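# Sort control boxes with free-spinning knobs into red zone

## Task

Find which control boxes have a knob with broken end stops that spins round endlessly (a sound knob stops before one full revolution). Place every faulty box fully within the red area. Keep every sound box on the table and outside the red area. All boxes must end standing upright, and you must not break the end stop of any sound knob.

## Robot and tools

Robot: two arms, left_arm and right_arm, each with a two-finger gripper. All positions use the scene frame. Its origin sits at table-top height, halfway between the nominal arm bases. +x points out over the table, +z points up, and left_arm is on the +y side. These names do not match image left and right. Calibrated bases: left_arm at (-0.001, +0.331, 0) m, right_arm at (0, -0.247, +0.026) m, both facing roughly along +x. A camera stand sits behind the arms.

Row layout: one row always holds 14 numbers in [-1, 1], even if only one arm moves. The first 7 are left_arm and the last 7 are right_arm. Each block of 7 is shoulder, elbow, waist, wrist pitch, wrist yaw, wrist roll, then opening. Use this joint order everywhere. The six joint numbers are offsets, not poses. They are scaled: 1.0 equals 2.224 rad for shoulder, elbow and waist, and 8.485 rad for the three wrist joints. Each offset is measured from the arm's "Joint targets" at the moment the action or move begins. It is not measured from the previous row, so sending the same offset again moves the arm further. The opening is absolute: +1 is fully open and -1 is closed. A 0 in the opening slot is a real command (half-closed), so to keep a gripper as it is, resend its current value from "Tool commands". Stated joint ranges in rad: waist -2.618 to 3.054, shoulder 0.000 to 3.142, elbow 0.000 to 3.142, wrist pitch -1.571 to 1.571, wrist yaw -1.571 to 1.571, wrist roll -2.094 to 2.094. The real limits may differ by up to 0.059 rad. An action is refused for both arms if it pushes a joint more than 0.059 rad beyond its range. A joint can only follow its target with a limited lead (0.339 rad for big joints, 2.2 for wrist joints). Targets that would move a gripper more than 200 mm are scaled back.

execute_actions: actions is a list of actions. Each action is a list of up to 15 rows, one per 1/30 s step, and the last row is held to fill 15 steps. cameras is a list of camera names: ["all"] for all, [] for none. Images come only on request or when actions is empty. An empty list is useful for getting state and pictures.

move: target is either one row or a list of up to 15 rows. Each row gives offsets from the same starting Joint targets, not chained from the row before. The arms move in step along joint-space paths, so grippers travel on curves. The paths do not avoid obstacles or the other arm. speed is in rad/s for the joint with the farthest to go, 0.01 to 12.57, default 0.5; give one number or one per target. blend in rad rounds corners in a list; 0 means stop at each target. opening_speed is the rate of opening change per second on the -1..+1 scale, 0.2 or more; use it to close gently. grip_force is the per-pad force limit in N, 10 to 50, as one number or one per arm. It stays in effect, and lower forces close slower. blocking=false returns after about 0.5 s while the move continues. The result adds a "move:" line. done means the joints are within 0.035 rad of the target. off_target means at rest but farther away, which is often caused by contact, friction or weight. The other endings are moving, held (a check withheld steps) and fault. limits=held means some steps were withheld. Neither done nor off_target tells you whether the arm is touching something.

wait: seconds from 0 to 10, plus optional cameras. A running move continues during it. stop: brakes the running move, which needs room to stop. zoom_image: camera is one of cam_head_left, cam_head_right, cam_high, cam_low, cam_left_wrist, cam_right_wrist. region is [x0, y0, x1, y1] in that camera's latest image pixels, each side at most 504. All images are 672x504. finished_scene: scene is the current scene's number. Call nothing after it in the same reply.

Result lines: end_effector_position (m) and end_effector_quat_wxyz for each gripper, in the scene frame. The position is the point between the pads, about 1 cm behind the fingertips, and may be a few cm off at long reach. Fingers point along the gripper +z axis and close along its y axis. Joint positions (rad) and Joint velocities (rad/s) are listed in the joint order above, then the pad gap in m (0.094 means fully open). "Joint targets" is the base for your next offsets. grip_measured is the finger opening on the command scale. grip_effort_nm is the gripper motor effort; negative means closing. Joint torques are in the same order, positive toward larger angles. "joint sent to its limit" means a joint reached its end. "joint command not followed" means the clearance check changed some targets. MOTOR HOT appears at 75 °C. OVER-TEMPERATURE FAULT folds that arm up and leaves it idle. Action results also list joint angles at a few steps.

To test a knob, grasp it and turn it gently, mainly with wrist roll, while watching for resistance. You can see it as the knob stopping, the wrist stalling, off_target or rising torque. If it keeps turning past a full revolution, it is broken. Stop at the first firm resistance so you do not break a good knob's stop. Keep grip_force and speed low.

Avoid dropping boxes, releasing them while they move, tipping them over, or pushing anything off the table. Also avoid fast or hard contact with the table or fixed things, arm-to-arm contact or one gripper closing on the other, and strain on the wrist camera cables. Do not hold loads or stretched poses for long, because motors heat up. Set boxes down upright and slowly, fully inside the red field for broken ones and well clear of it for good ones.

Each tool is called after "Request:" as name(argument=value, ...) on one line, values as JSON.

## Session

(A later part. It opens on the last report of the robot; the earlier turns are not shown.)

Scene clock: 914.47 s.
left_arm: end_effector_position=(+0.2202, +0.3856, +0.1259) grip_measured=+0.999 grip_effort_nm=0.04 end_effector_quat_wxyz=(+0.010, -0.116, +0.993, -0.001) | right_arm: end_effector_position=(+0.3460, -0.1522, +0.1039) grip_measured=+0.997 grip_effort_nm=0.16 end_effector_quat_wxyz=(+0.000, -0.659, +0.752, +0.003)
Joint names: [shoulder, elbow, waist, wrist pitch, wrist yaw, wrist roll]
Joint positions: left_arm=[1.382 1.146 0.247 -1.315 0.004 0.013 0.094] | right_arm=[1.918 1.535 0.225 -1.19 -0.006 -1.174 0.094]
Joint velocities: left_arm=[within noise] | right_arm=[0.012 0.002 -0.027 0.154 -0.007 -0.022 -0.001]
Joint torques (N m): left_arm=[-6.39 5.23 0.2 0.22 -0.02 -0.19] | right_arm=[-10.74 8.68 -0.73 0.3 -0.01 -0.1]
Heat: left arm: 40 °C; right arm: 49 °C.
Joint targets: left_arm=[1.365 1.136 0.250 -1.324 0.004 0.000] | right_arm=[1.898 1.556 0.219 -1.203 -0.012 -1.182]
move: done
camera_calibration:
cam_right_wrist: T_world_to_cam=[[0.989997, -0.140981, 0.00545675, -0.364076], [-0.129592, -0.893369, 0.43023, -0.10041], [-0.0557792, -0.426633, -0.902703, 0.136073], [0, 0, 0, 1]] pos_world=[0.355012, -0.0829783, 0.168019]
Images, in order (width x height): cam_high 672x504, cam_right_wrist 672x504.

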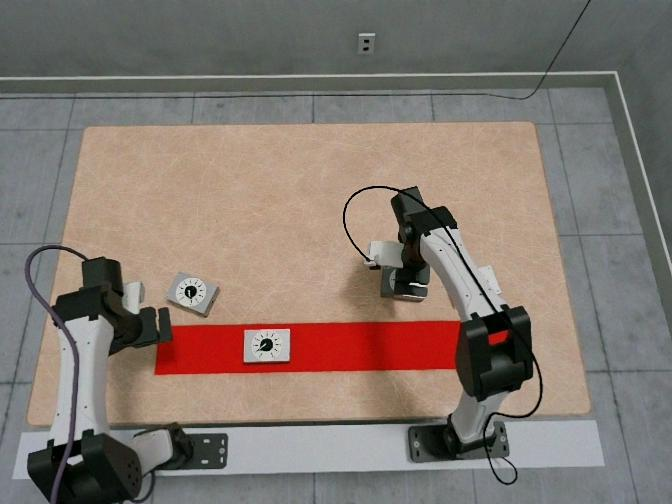

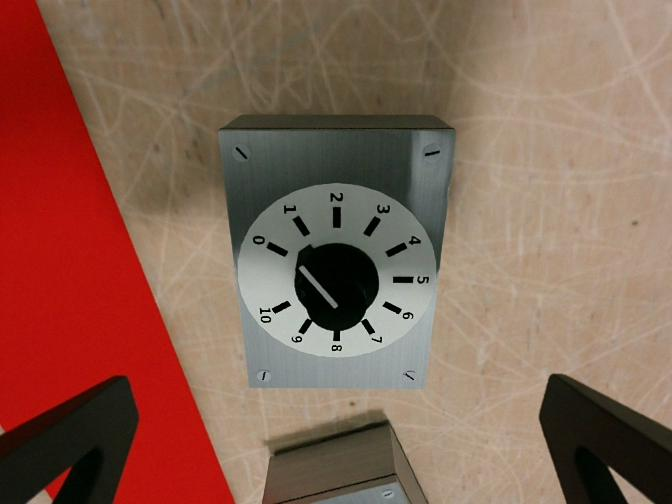

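Request:
move(target=[0, 0, 0, 0, 0, 0, 1, 0.04676, -0.10072, 0, 0.03441, 0, 0, 1], speed=0.2, cameras=["cam_right_wrist", "cam_low"])

Request:
zoom_image(camera="cam_low", region=[190, 220, 310, 320])

Scene clock: 928.80 s.
left_arm: end_effector_position=(+0.2202, +0.3856, +0.1259) grip_measured=+0.999 grip_effort_nm=0.04 end_effector_quat_wxyz=(+0.010, -0.116, +0.993, -0.001) | right_arm: end_effector_position=(+0.3459, -0.1522, +0.0331) grip_measured=+0.997 grip_effort_nm=0.17 end_effector_quat_wxyz=(+0.001, -0.659, +0.752, +0.003)
Joint names: [shoulder, elbow, waist, wrist pitch, wrist yaw, wrist roll]
Joint positions: left_arm=[1.382 1.146 0.247 -1.315 0.004 0.013 0.094] | right_arm=[1.99 1.343 0.225 -0.925 -0.006 -1.174 0.094]
Joint torques (N m): left_arm=[-6.39 5.23 0.2 0.22 -0.02 -0.18] | right_arm=[-8.08 5.23 -0.73 0.55 -0.03 -0.09]
Heat: left arm: 40 °C; right arm: 53 °C.
Joint targets: left_arm=[1.365 1.136 0.250 -1.324 0.004 0.000] | right_arm=[2.001 1.332 0.219 -0.911 -0.012 -1.182]
move: done
camera_calibration:
cam_right_wrist: T_world_to_cam=[[0.99004, -0.140615, 0.00687608, -0.363728], [-0.129897, -0.893562, 0.429736, -0.069955], [-0.0542832, -0.426349, -0.902928, 0.071716], [0, 0, 0, 1]] pos_world=[0.354912, -0.0830788, 0.0973176]
Images, in order (width x height): cam_low 672x504, cam_right_wrist 672x504.

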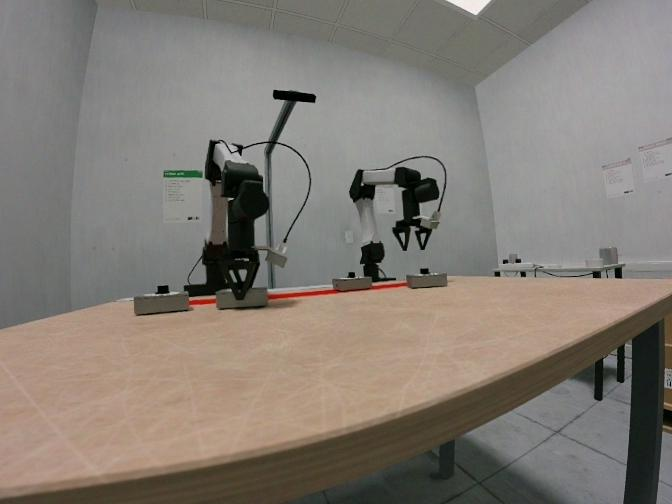

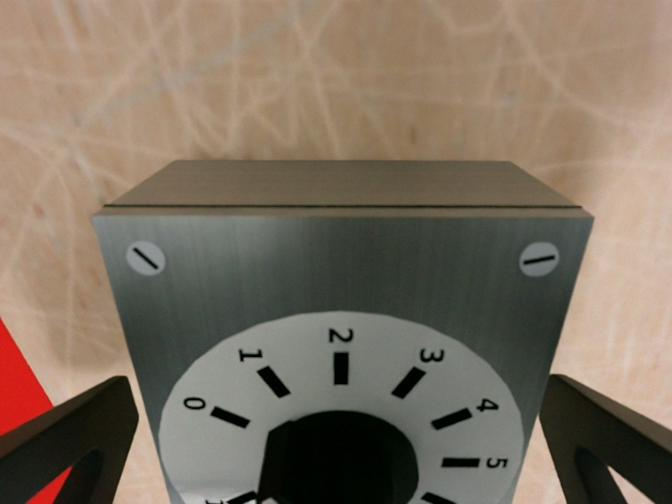

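Scaled by 4.200 from the camera's 672x504 image, which has a finer 960x720 frame.

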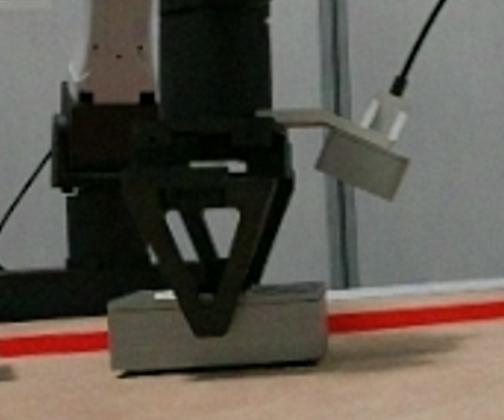

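Tips are at a good height around Box C. Gripping the box now.

Request:
move(target=[0, 0, 0, 0, 0, 0, 1, 0, 0, 0, 0, 0, 0, 0.35], speed=0.2, grip_force=[50, 30])

Request:
wait(seconds=1, cameras=["cam_right_wrist"])

Scene clock: 933.80 s.
left_arm: end_effector_position=(+0.2202, +0.3856, +0.1259) grip_measured=+0.999 grip_effort_nm=0.04 end_effector_quat_wxyz=(+0.010, -0.116, +0.993, -0.001) | right_arm: end_effector_position=(+0.3464, -0.1521, +0.0331) grip_measured=+0.486 grip_effort_nm=-0.62 end_effector_quat_wxyz=(+0.002, -0.659, +0.752, +0.003)
Joint names: [shoulder, elbow, waist, wrist pitch, wrist yaw, wrist roll]
Joint positions: left_arm=[1.382 1.146 0.247 -1.315 0.004 0.013 0.094] | right_arm=[1.99 1.343 0.225 -0.923 -0.006 -1.174 0.07]
Joint torques (N m): left_arm=[-6.38 5.23 0.2 0.22 -0.01 -0.19] | right_arm=[-8.12 5.37 -0.72 0.59 -0.03 -0.11]
Heat: left arm: 40 °C; right arm: 52 °C.
Joint targets: left_arm=[1.365 1.136 0.250 -1.324 0.004 0.000] | right_arm=[2.001 1.332 0.219 -0.910 -0.012 -1.182]
grip_force (N): 50, 30
move: done

Scene clock: 934.80 s.
left_arm: end_effector_position=(+0.2202, +0.3856, +0.1259) grip_measured=+0.999 grip_effort_nm=0.04 end_effector_quat_wxyz=(+0.010, -0.116, +0.993, -0.001) | right_arm: end_effector_position=(+0.3464, -0.1521, +0.0331) grip_measured=+0.486 grip_effort_nm=-0.65 end_effector_quat_wxyz=(+0.002, -0.659, +0.752, +0.003)
Joint names: [shoulder, elbow, waist, wrist pitch, wrist yaw, wrist roll]
Joint positions: left_arm=[1.382 1.146 0.247 -1.315 0.004 0.013 0.094] | right_arm=[1.99 1.343 0.225 -0.923 -0.006 -1.174 0.07]
Joint torques (N m): left_arm=[-6.39 5.23 0.2 0.22 -0.02 -0.19] | right_arm=[-8.13 5.26 -0.65 0.57 -0.03 -0.1]
Heat: left arm: 40 °C; right arm: 52 °C.
Joint targets: left_arm=[1.365 1.136 0.250 -1.324 0.004 0.000] | right_arm=[2.001 1.332 0.219 -0.910 -0.012 -1.182]
Tool commands: left_gripper/opening=+1.0 right_gripper/opening=+0.35
grip_force (N): 50, 30
wait: 1.00 s; at rest by 0.17 s
camera_calibration:
cam_right_wrist: T_world_to_cam=[[0.990038, -0.140538, 0.00861905, -0.364173], [-0.130614, -0.893821, 0.428981, -0.0695193], [-0.0525841, -0.425833, -0.903272, 0.0712455], [0, 0, 0, 1]] pos_world=[0.355211, -0.0829792, 0.0973154]
Images, in order (width x height): cam_right_wrist 672x504.

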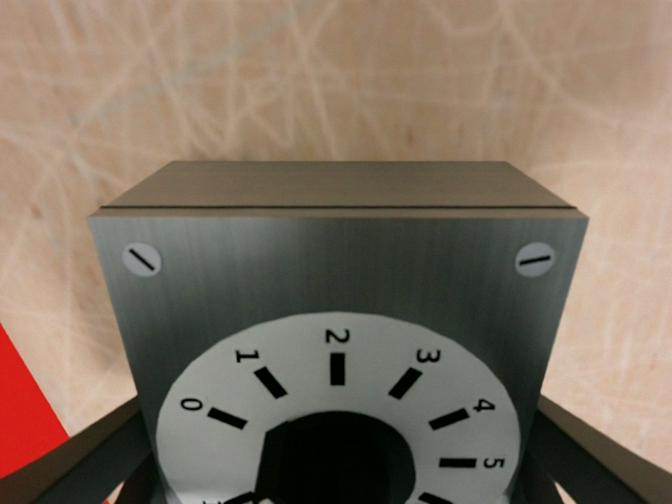

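Request:
move(target=[[0, 0, 0, 0, 0, 0, 1, -0.02743, 0.04002, 0, -0.01391, 0, 0, 0.35], [0, 0, 0, 0, 0, 0, 1, -0.25629, -0.23291, 0.08318, -0.002, 0, 0.00707, 0.35]], blend=[0.02, 0], speed=[0.1, 0.3], cameras=["cam_right_wrist", "cam_high", "cam_low"])

Request:
zoom_image(camera="cam_low", region=[190, 220, 310, 320])

Scene clock: 952.97 s.
left_arm: end_effector_position=(+0.2202, +0.3856, +0.1259) grip_measured=+0.999 grip_effort_nm=0.04 end_effector_quat_wxyz=(+0.010, -0.116, +0.993, -0.001) | right_arm: end_effector_position=(+0.2000, -0.1524, +0.0575) grip_measured=+0.486 grip_effort_nm=-0.66 end_effector_quat_wxyz=(+0.000, +0.705, -0.709, -0.004)
Joint names: [shoulder, elbow, waist, wrist pitch, wrist yaw, wrist roll]
Joint positions: left_arm=[1.382 1.146 0.247 -1.315 0.004 0.013 0.094] | right_arm=[1.453 0.821 0.398 -0.941 -0.006 -1.129 0.07]
Joint torques (N m): left_arm=[-6.38 5.23 0.2 0.22 -0.01 -0.18] | right_arm=[-6.37 5.67 0.44 0.59 -0.04 0.05]
Heat: left arm: 40 °C; right arm: 52 °C.
Joint targets: left_arm=[1.365 1.136 0.250 -1.324 0.004 0.000] | right_arm=[1.432 0.814 0.404 -0.928 -0.012 -1.122]
grip_force (N): 50, 30
move: done
camera_calibration:
cam_right_wrist: T_world_to_cam=[[0.99989, -0.0139687, 0.00495443, -0.201904], [-0.0147406, -0.902405, 0.430636, -0.123974], [-0.0015445, -0.430661, -0.902512, 0.0744944], [0, 0, 0, 1]] pos_world=[0.200169, -0.0826133, 0.12162]
Images, in order (width x height): cam_high 672x504, cam_low 672x504, cam_right_wrist 672x504.

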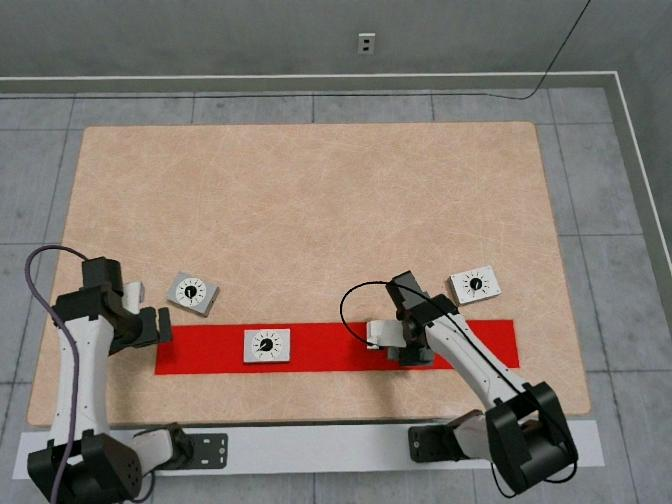

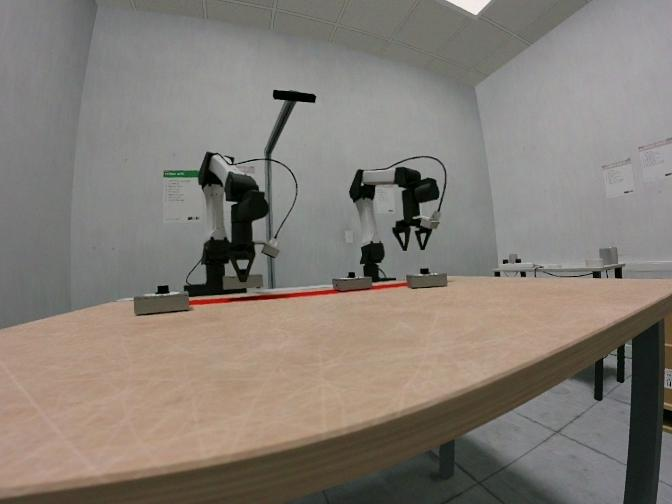

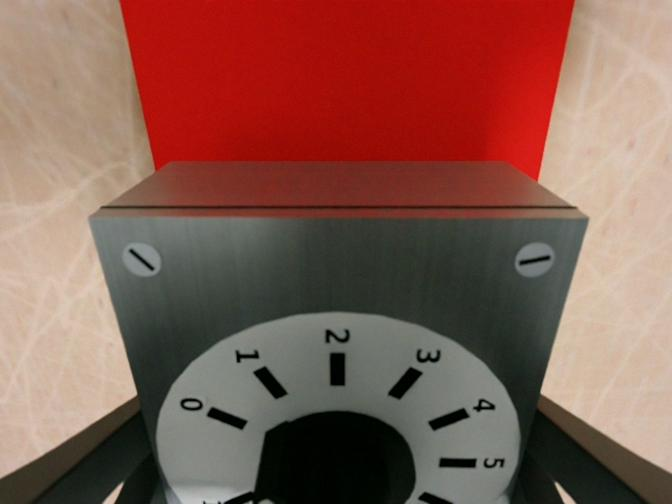

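Scaled by 4.200 from the camera's 672x504 image, which has a finer 960x720 frame.

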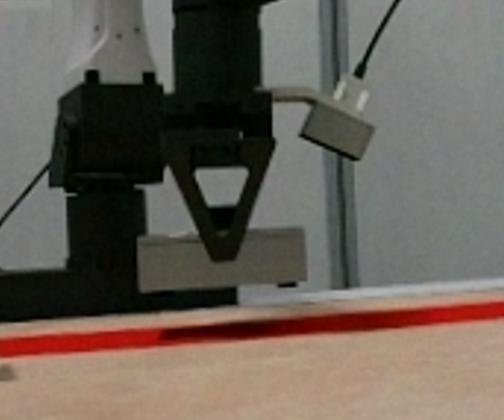

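Request:
move(target=[0, 0, 0, 0, 0, 0, 1, 0.03192, -0.02428, 0, 0.01179, 0, 0, 0.35], speed=0.05, cameras=["cam_right_wrist", "cam_low"])

Request:
zoom_image(camera="cam_low", region=[190, 220, 310, 320])

Scene clock: 973.13 s.
left_arm: end_effector_position=(+0.2202, +0.3856, +0.1259) grip_measured=+0.999 grip_effort_nm=0.04 end_effector_quat_wxyz=(+0.010, -0.116, +0.993, -0.001) | right_arm: end_effector_position=(+0.2015, -0.1517, +0.0364) grip_measured=+0.486 grip_effort_nm=-0.66 end_effector_quat_wxyz=(-0.001, +0.705, -0.709, -0.003)
Joint names: [shoulder, elbow, waist, wrist pitch, wrist yaw, wrist roll]
Joint positions: left_arm=[1.382 1.146 0.247 -1.315 0.004 0.013 0.094] | right_arm=[1.497 0.768 0.398 -0.842 -0.006 -1.129 0.07]
Joint torques (N m): left_arm=[-6.38 5.23 0.18 0.22 -0.01 -0.19] | right_arm=[-4.1 5.41 0.43 0.56 -0.04 0.05]
Heat: left arm: 40 °C; right arm: 49 °C.
Joint targets: left_arm=[1.365 1.136 0.250 -1.324 0.004 0.000] | right_arm=[1.502 0.760 0.404 -0.827 -0.012 -1.122]
grip_force (N): 50, 30
move: done
camera_calibration:
cam_right_wrist: T_world_to_cam=[[0.999869, -0.0143933, 0.00734275, -0.20356], [-0.0161518, -0.90291, 0.429527, -0.113921], [0.000447552, -0.429589, -0.903024, 0.0555802], [0, 0, 0, 1]] pos_world=[0.201668, -0.0819134, 0.100617]
Images, in order (width x height): cam_low 672x504, cam_right_wrist 672x504.

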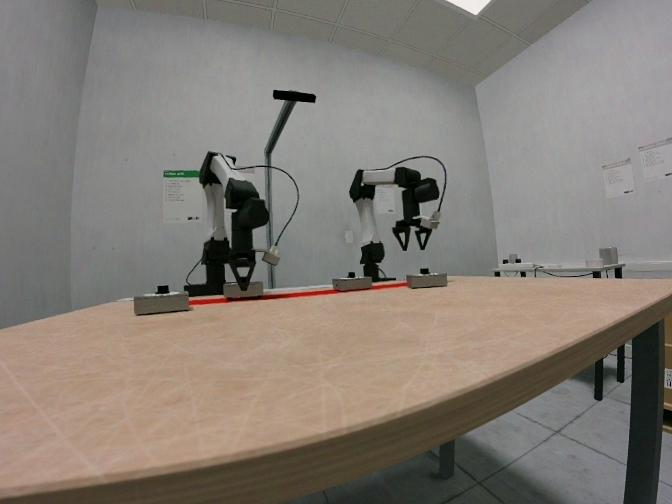

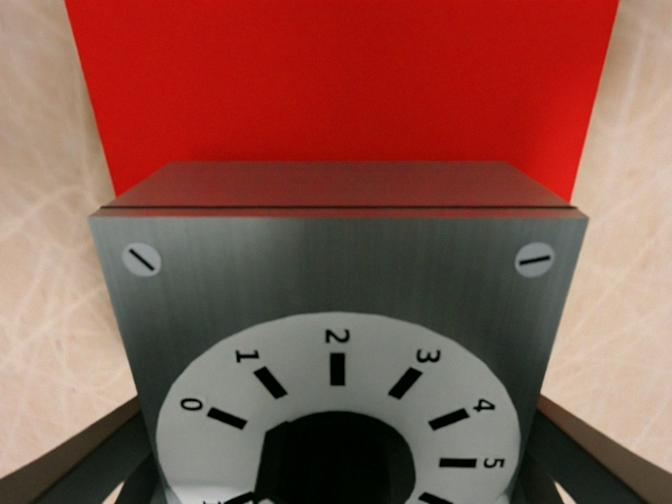

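Scaled by 4.200 from the camera's 672x504 image, which has a finer 960x720 frame.

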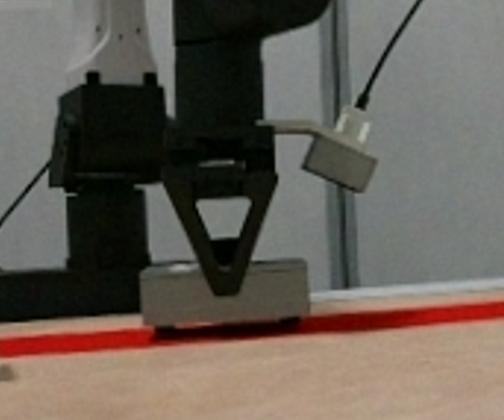

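Request:
move(target=[0, 0, 0, 0, 0, 0, 1, 0.00261, -0.00449, 0, 0.00186, 0, 0, 0.35], speed=0.03)

Request:
move(target=[0, 0, 0, 0, 0, 0, 1, 0.00112, -0.00192, 0, 0.0008, 0, 0, 0.35], speed=0.02, cameras=["cam_right_wrist"])

Scene clock: 983.83 s.
left_arm: end_effector_position=(+0.2202, +0.3856, +0.1259) grip_measured=+0.999 grip_effort_nm=0.04 end_effector_quat_wxyz=(+0.010, -0.116, +0.993, -0.001) | right_arm: end_effector_position=(+0.2012, -0.1519, +0.0330) grip_measured=+0.486 grip_effort_nm=-0.65 end_effector_quat_wxyz=(-0.001, +0.705, -0.709, -0.003)
Joint names: [shoulder, elbow, waist, wrist pitch, wrist yaw, wrist roll]
Joint positions: left_arm=[1.382 1.146 0.247 -1.315 0.004 0.013 0.094] | right_arm=[1.503 0.758 0.398 -0.826 -0.006 -1.129 0.07]
Joint torques (N m): left_arm=[-6.39 5.23 0.2 0.22 -0.01 -0.18] | right_arm=[-4.15 5.29 0.42 0.59 -0.04 0.06]
Heat: left arm: 40 °C; right arm: 47 °C.
Joint targets: left_arm=[1.365 1.136 0.250 -1.324 0.004 0.000] | right_arm=[1.508 0.750 0.404 -0.812 -0.012 -1.122]
grip_force (N): 50, 30
move: done

Scene clock: 984.53 s.
left_arm: end_effector_position=(+0.2202, +0.3856, +0.1259) grip_measured=+0.999 grip_effort_nm=0.04 end_effector_quat_wxyz=(+0.010, -0.116, +0.993, -0.001) | right_arm: end_effector_position=(+0.2026, -0.1512, +0.0330) grip_measured=+0.486 grip_effort_nm=-0.65 end_effector_quat_wxyz=(-0.004, +0.705, -0.709, -0.002)
Joint names: [shoulder, elbow, waist, wrist pitch, wrist yaw, wrist roll]
Joint positions: left_arm=[1.382 1.146 0.247 -1.315 0.004 0.013 0.094] | right_arm=[1.503 0.758 0.398 -0.819 -0.006 -1.129 0.07]
Joint torques (N m): left_arm=[-6.39 5.24 0.2 0.22 -0.01 -0.19] | right_arm=[-3.99 5.03 0.44 0.57 -0.04 0.04]
Heat: left arm: 40 °C; right arm: 47 °C.
Joint targets: left_arm=[1.365 1.136 0.250 -1.324 0.004 0.000] | right_arm=[1.511 0.746 0.404 -0.805 -0.012 -1.122]
grip_force (N): 50, 30
move: done
camera_calibration:
cam_right_wrist: T_world_to_cam=[[0.999815, -0.0143834, 0.0128089, -0.20475], [-0.018477, -0.904009, 0.427113, -0.111646], [0.00543607, -0.42727, -0.904108, 0.0520976], [0, 0, 0, 1]] pos_world=[0.202366, -0.0816145, 0.09741]
Images, in order (width x height): cam_right_wrist 672x504.

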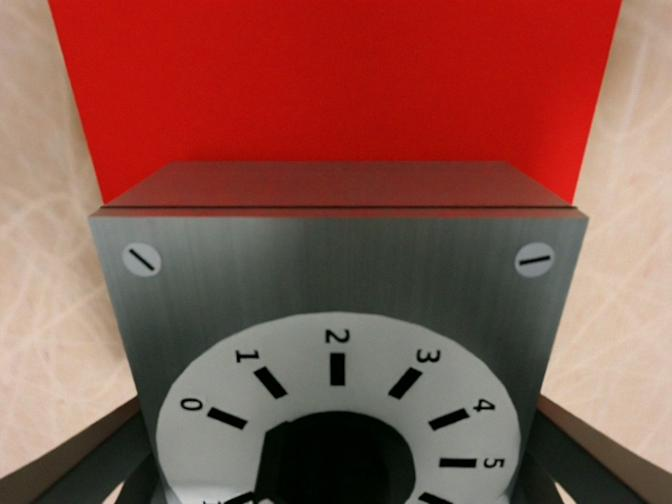

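Request:
move(target=[0, 0, 0, 0, 0, 0, 1, 0.00112, -0.00192, 0, 0.0008, 0, 0, 0.35], speed=0.02)

Request:
move(target=[0, 0, 0, 0, 0, 0, 1, 0.00112, -0.00192, 0, 0.0008, 0, 0, 0.35], speed=0.02, cameras=["cam_right_wrist"])

Scene clock: 990.37 s.
left_arm: end_effector_position=(+0.2202, +0.3856, +0.1259) grip_measured=+0.999 grip_effort_nm=0.04 end_effector_quat_wxyz=(+0.010, -0.116, +0.993, -0.001) | right_arm: end_effector_position=(+0.2005, -0.1522, +0.0304) grip_measured=+0.486 grip_effort_nm=-0.65 end_effector_quat_wxyz=(+0.000, +0.705, -0.709, -0.003)
Joint names: [shoulder, elbow, waist, wrist pitch, wrist yaw, wrist roll]
Joint positions: left_arm=[1.382 1.146 0.247 -1.315 0.004 0.013 0.094] | right_arm=[1.507 0.75 0.398 -0.815 -0.006 -1.129 0.07]
Joint torques (N m): left_arm=[-6.38 5.23 0.2 0.22 -0.01 -0.19] | right_arm=[-4.07 5.19 0.43 0.63 -0.03 0.06]
Heat: left arm: 40 °C; right arm: 46 °C.
Joint targets: left_arm=[1.365 1.136 0.250 -1.324 0.004 0.000] | right_arm=[1.513 0.741 0.404 -0.798 -0.012 -1.122]
grip_force (N): 50, 30
move: done

Scene clock: 991.07 s.
left_arm: end_effector_position=(+0.2202, +0.3856, +0.1259) grip_measured=+0.999 grip_effort_nm=0.04 end_effector_quat_wxyz=(+0.010, -0.116, +0.993, -0.001) | right_arm: end_effector_position=(+0.2006, -0.1521, +0.0304) grip_measured=+0.486 grip_effort_nm=-0.66 end_effector_quat_wxyz=(+0.000, +0.705, -0.709, -0.003)
Joint names: [shoulder, elbow, waist, wrist pitch, wrist yaw, wrist roll]
Joint positions: left_arm=[1.382 1.146 0.247 -1.315 0.004 0.013 0.094] | right_arm=[1.507 0.75 0.398 -0.814 -0.006 -1.128 0.07]
Joint torques (N m): left_arm=[-6.39 5.23 0.2 0.22 -0.01 -0.19] | right_arm=[-3.97 4.74 0.5 0.68 -0.05 0.04]
Heat: left arm: 40 °C; right arm: 46 °C.
Joint targets: left_arm=[1.365 1.136 0.250 -1.324 0.004 0.000] | right_arm=[1.516 0.737 0.404 -0.791 -0.012 -1.122]
grip_force (N): 50, 30
move: done
camera_calibration:
cam_right_wrist: T_world_to_cam=[[0.999871, -0.0147652, 0.0063125, -0.202555], [-0.0160448, -0.902673, 0.430027, -0.111726], [-0.000651329, -0.430073, -0.902794, 0.0500608], [0, 0, 0, 1]] pos_world=[0.200768, -0.0823128, 0.0945183]
Images, in order (width x height): cam_right_wrist 672x504.

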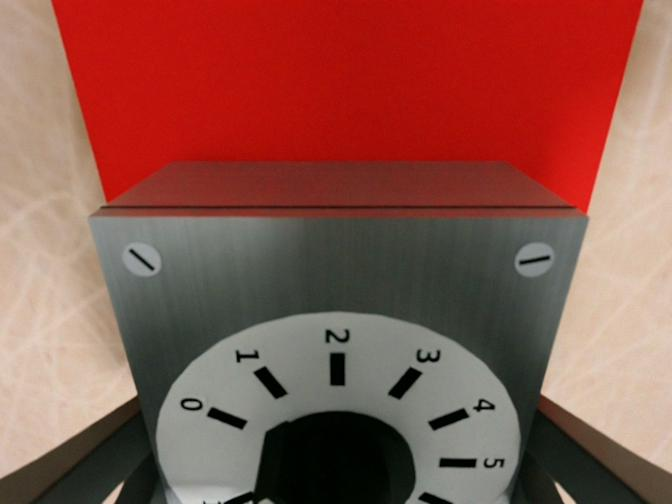

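Request:
move(target=[[0, 0, 0, 0, 0, 0, 1, -0.00224, 0.00384, 0, -0.0016, 0, 0, 0.35], [0, 0, 0, 0, 0, 0, 1, -0.00224, 0.00384, 0, -0.0016, 0, 0, 1], [0, 0, 0, 0, 0, 0, 1, -0.06745, 0.13489, 0, -0.0508, 0, 0, 1]], speed=[0.05, 0.05, 0.3], opening_speed=0.6, grip_force=50, cameras=["cam_right_wrist", "cam_high"])

Scene clock: 1010.17 s.
left_arm: end_effector_position=(+0.2202, +0.3856, +0.1259) grip_measured=+0.999 grip_effort_nm=0.04 end_effector_quat_wxyz=(+0.010, -0.116, +0.993, -0.001) | right_arm: end_effector_position=(+0.1983, -0.1532, +0.1197) grip_measured=+0.997 grip_effort_nm=0.16 end_effector_quat_wxyz=(-0.001, +0.705, -0.709, -0.003)
Joint names: [shoulder, elbow, waist, wrist pitch, wrist yaw, wrist roll]
Joint positions: left_arm=[1.382 1.146 0.247 -1.315 0.004 0.013 0.094] | right_arm=[1.378 1.014 0.398 -1.208 -0.006 -1.128 0.094]
Joint torques (N m): left_arm=[-6.39 5.23 0.2 0.22 -0.02 -0.19] | right_arm=[-5.19 8.85 0.43 0.31 -0.04 0.04]
Heat: left arm: 40 °C; right arm: 45 °C.
Joint targets: left_arm=[1.365 1.136 0.250 -1.324 0.004 0.000] | right_arm=[1.366 1.037 0.404 -1.223 -0.012 -1.122]
move: done
camera_calibration:
cam_right_wrist: T_world_to_cam=[[0.999861, -0.0151407, 0.00692453, -0.200977], [-0.0166471, -0.902798, 0.429742, -0.151038], [-0.000255135, -0.429797, -0.902925, 0.130264], [0, 0, 0, 1]] pos_world=[0.198468, -0.0834125, 0.183918]
Images, in order (width x height): cam_high 672x504, cam_right_wrist 672x504.

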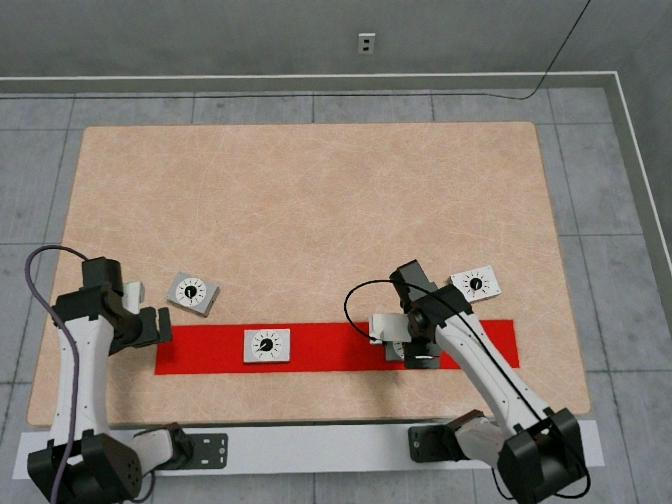

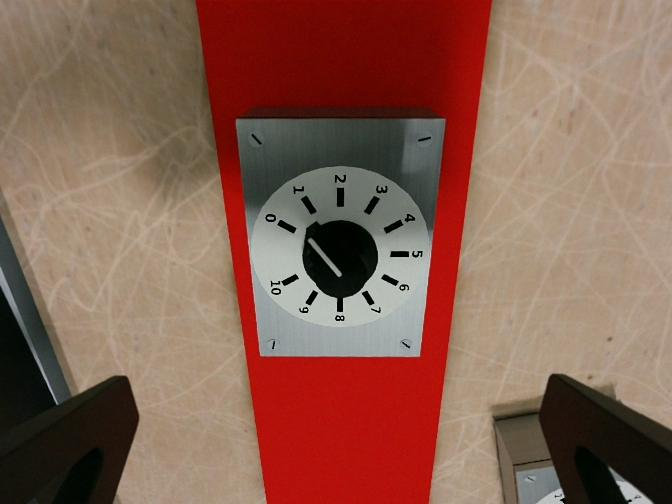

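Request:
move(target=[0, 0, 0, 0, 0, 0, 1, 0, 0, -0.54137, 0, 0, 0, 1], speed=0.7, cameras=["cam_high", "cam_head_left", "cam_head_right", "cam_low"])

Request:
zoom_image(camera="cam_high", region=[140, 240, 340, 390])

Request:
zoom_image(camera="cam_high", region=[340, 240, 540, 390])

Request:
zoom_image(camera="cam_head_left", region=[260, 230, 440, 360])

Request:
zoom_image(camera="cam_head_right", region=[400, 230, 580, 360])

Request:
zoom_image(camera="cam_low", region=[110, 220, 470, 330])

Scene clock: 1024.97 s.
left_arm: end_effector_position=(+0.2202, +0.3856, +0.1259) grip_measured=+0.999 grip_effort_nm=0.04 end_effector_quat_wxyz=(+0.010, -0.116, +0.993, -0.001) | right_arm: end_effector_position=(+0.1603, -0.3969, +0.1197) grip_measured=+0.997 grip_effort_nm=0.16 end_effector_quat_wxyz=(+0.002, -0.185, +0.983, +0.002)
Joint names: [shoulder, elbow, waist, wrist pitch, wrist yaw, wrist roll]
Joint positions: left_arm=[1.382 1.146 0.247 -1.315 0.004 0.013 0.094] | right_arm=[1.378 1.014 -0.795 -1.208 -0.006 -1.128 0.094]
Joint torques (N m): left_arm=[-6.39 5.23 0.2 0.22 -0.02 -0.18] | right_arm=[-5.23 8.91 -0.64 0.29 -0.05 0.05]
Heat: left arm: 40 °C; right arm: 44 °C.
Joint targets: left_arm=[1.365 1.136 0.250 -1.324 0.004 0.000] | right_arm=[1.366 1.037 -0.800 -1.222 -0.012 -1.122]
move: done
Images, in order (width x height): cam_head_left 672x504, cam_head_right 672x504, cam_high 672x504, cam_low 672x504.

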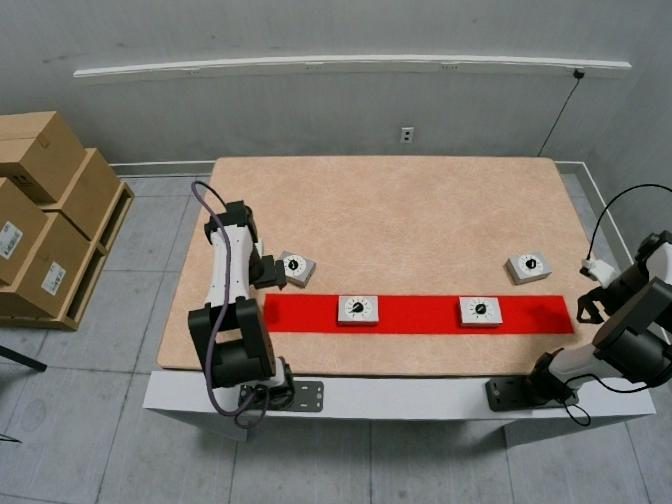

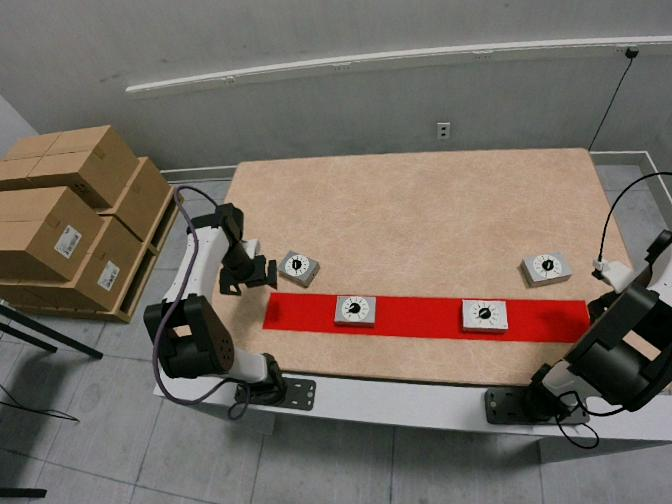

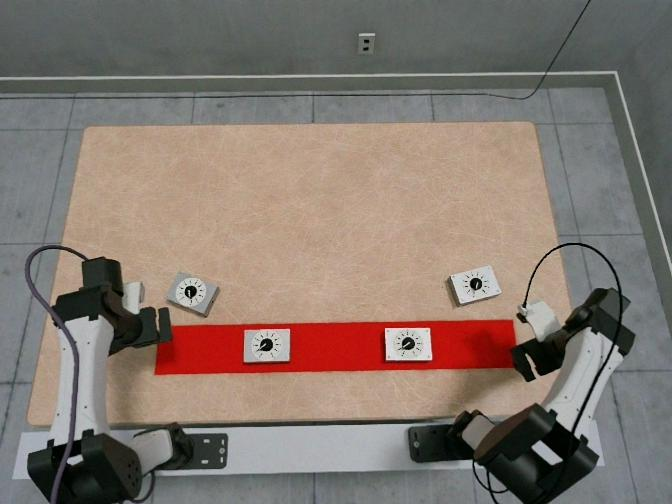

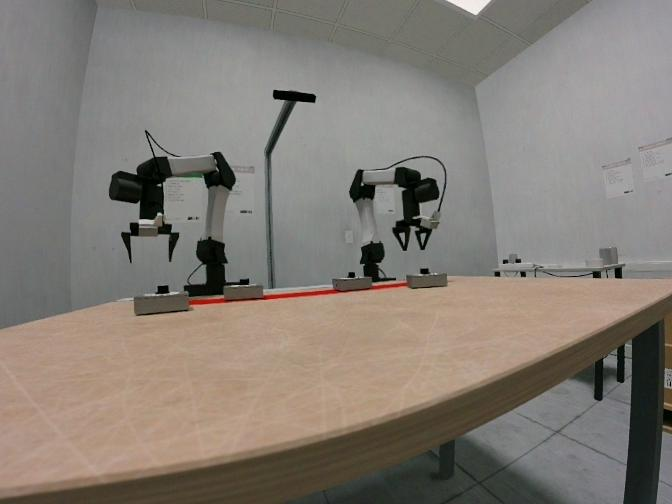

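Scaled by 2.520 from the camera's 672x504 image, which has a finer 960x720 frame.

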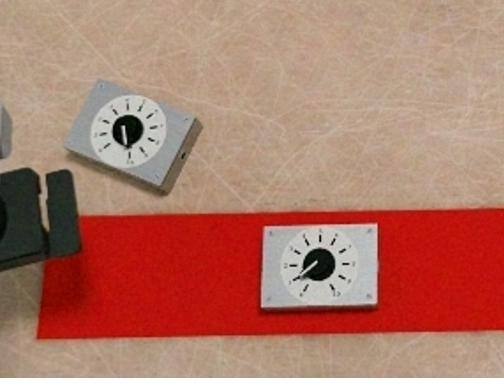

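Scaled by 2.520 from the camera's 672x504 image, which has a finer 960x720 frame.

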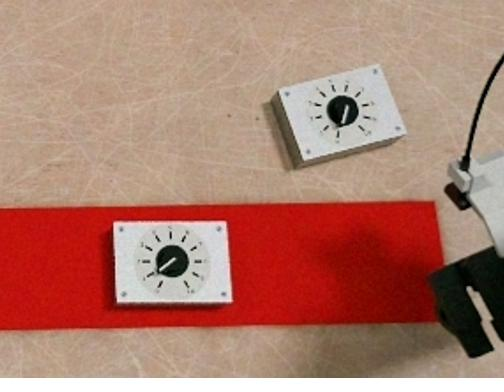

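Scaled by 2.800 from the camera's 672x504 image, which has a finer 960x720 frame.

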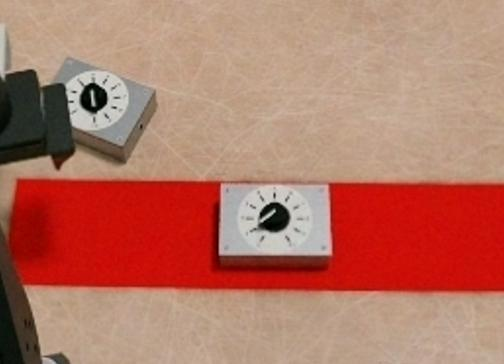

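Scaled by 2.800 from the camera's 672x504 image, which has a finer 960x720 frame.

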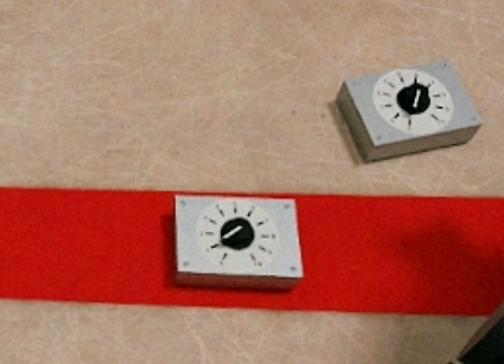

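Scaled by 1.400 from the camera's 672x504 image, which has a finer 960x720 frame.

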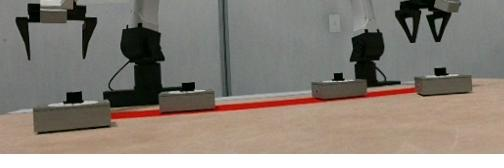

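Request:
finished_scene(scene=2)

The scene is finished: the task was done.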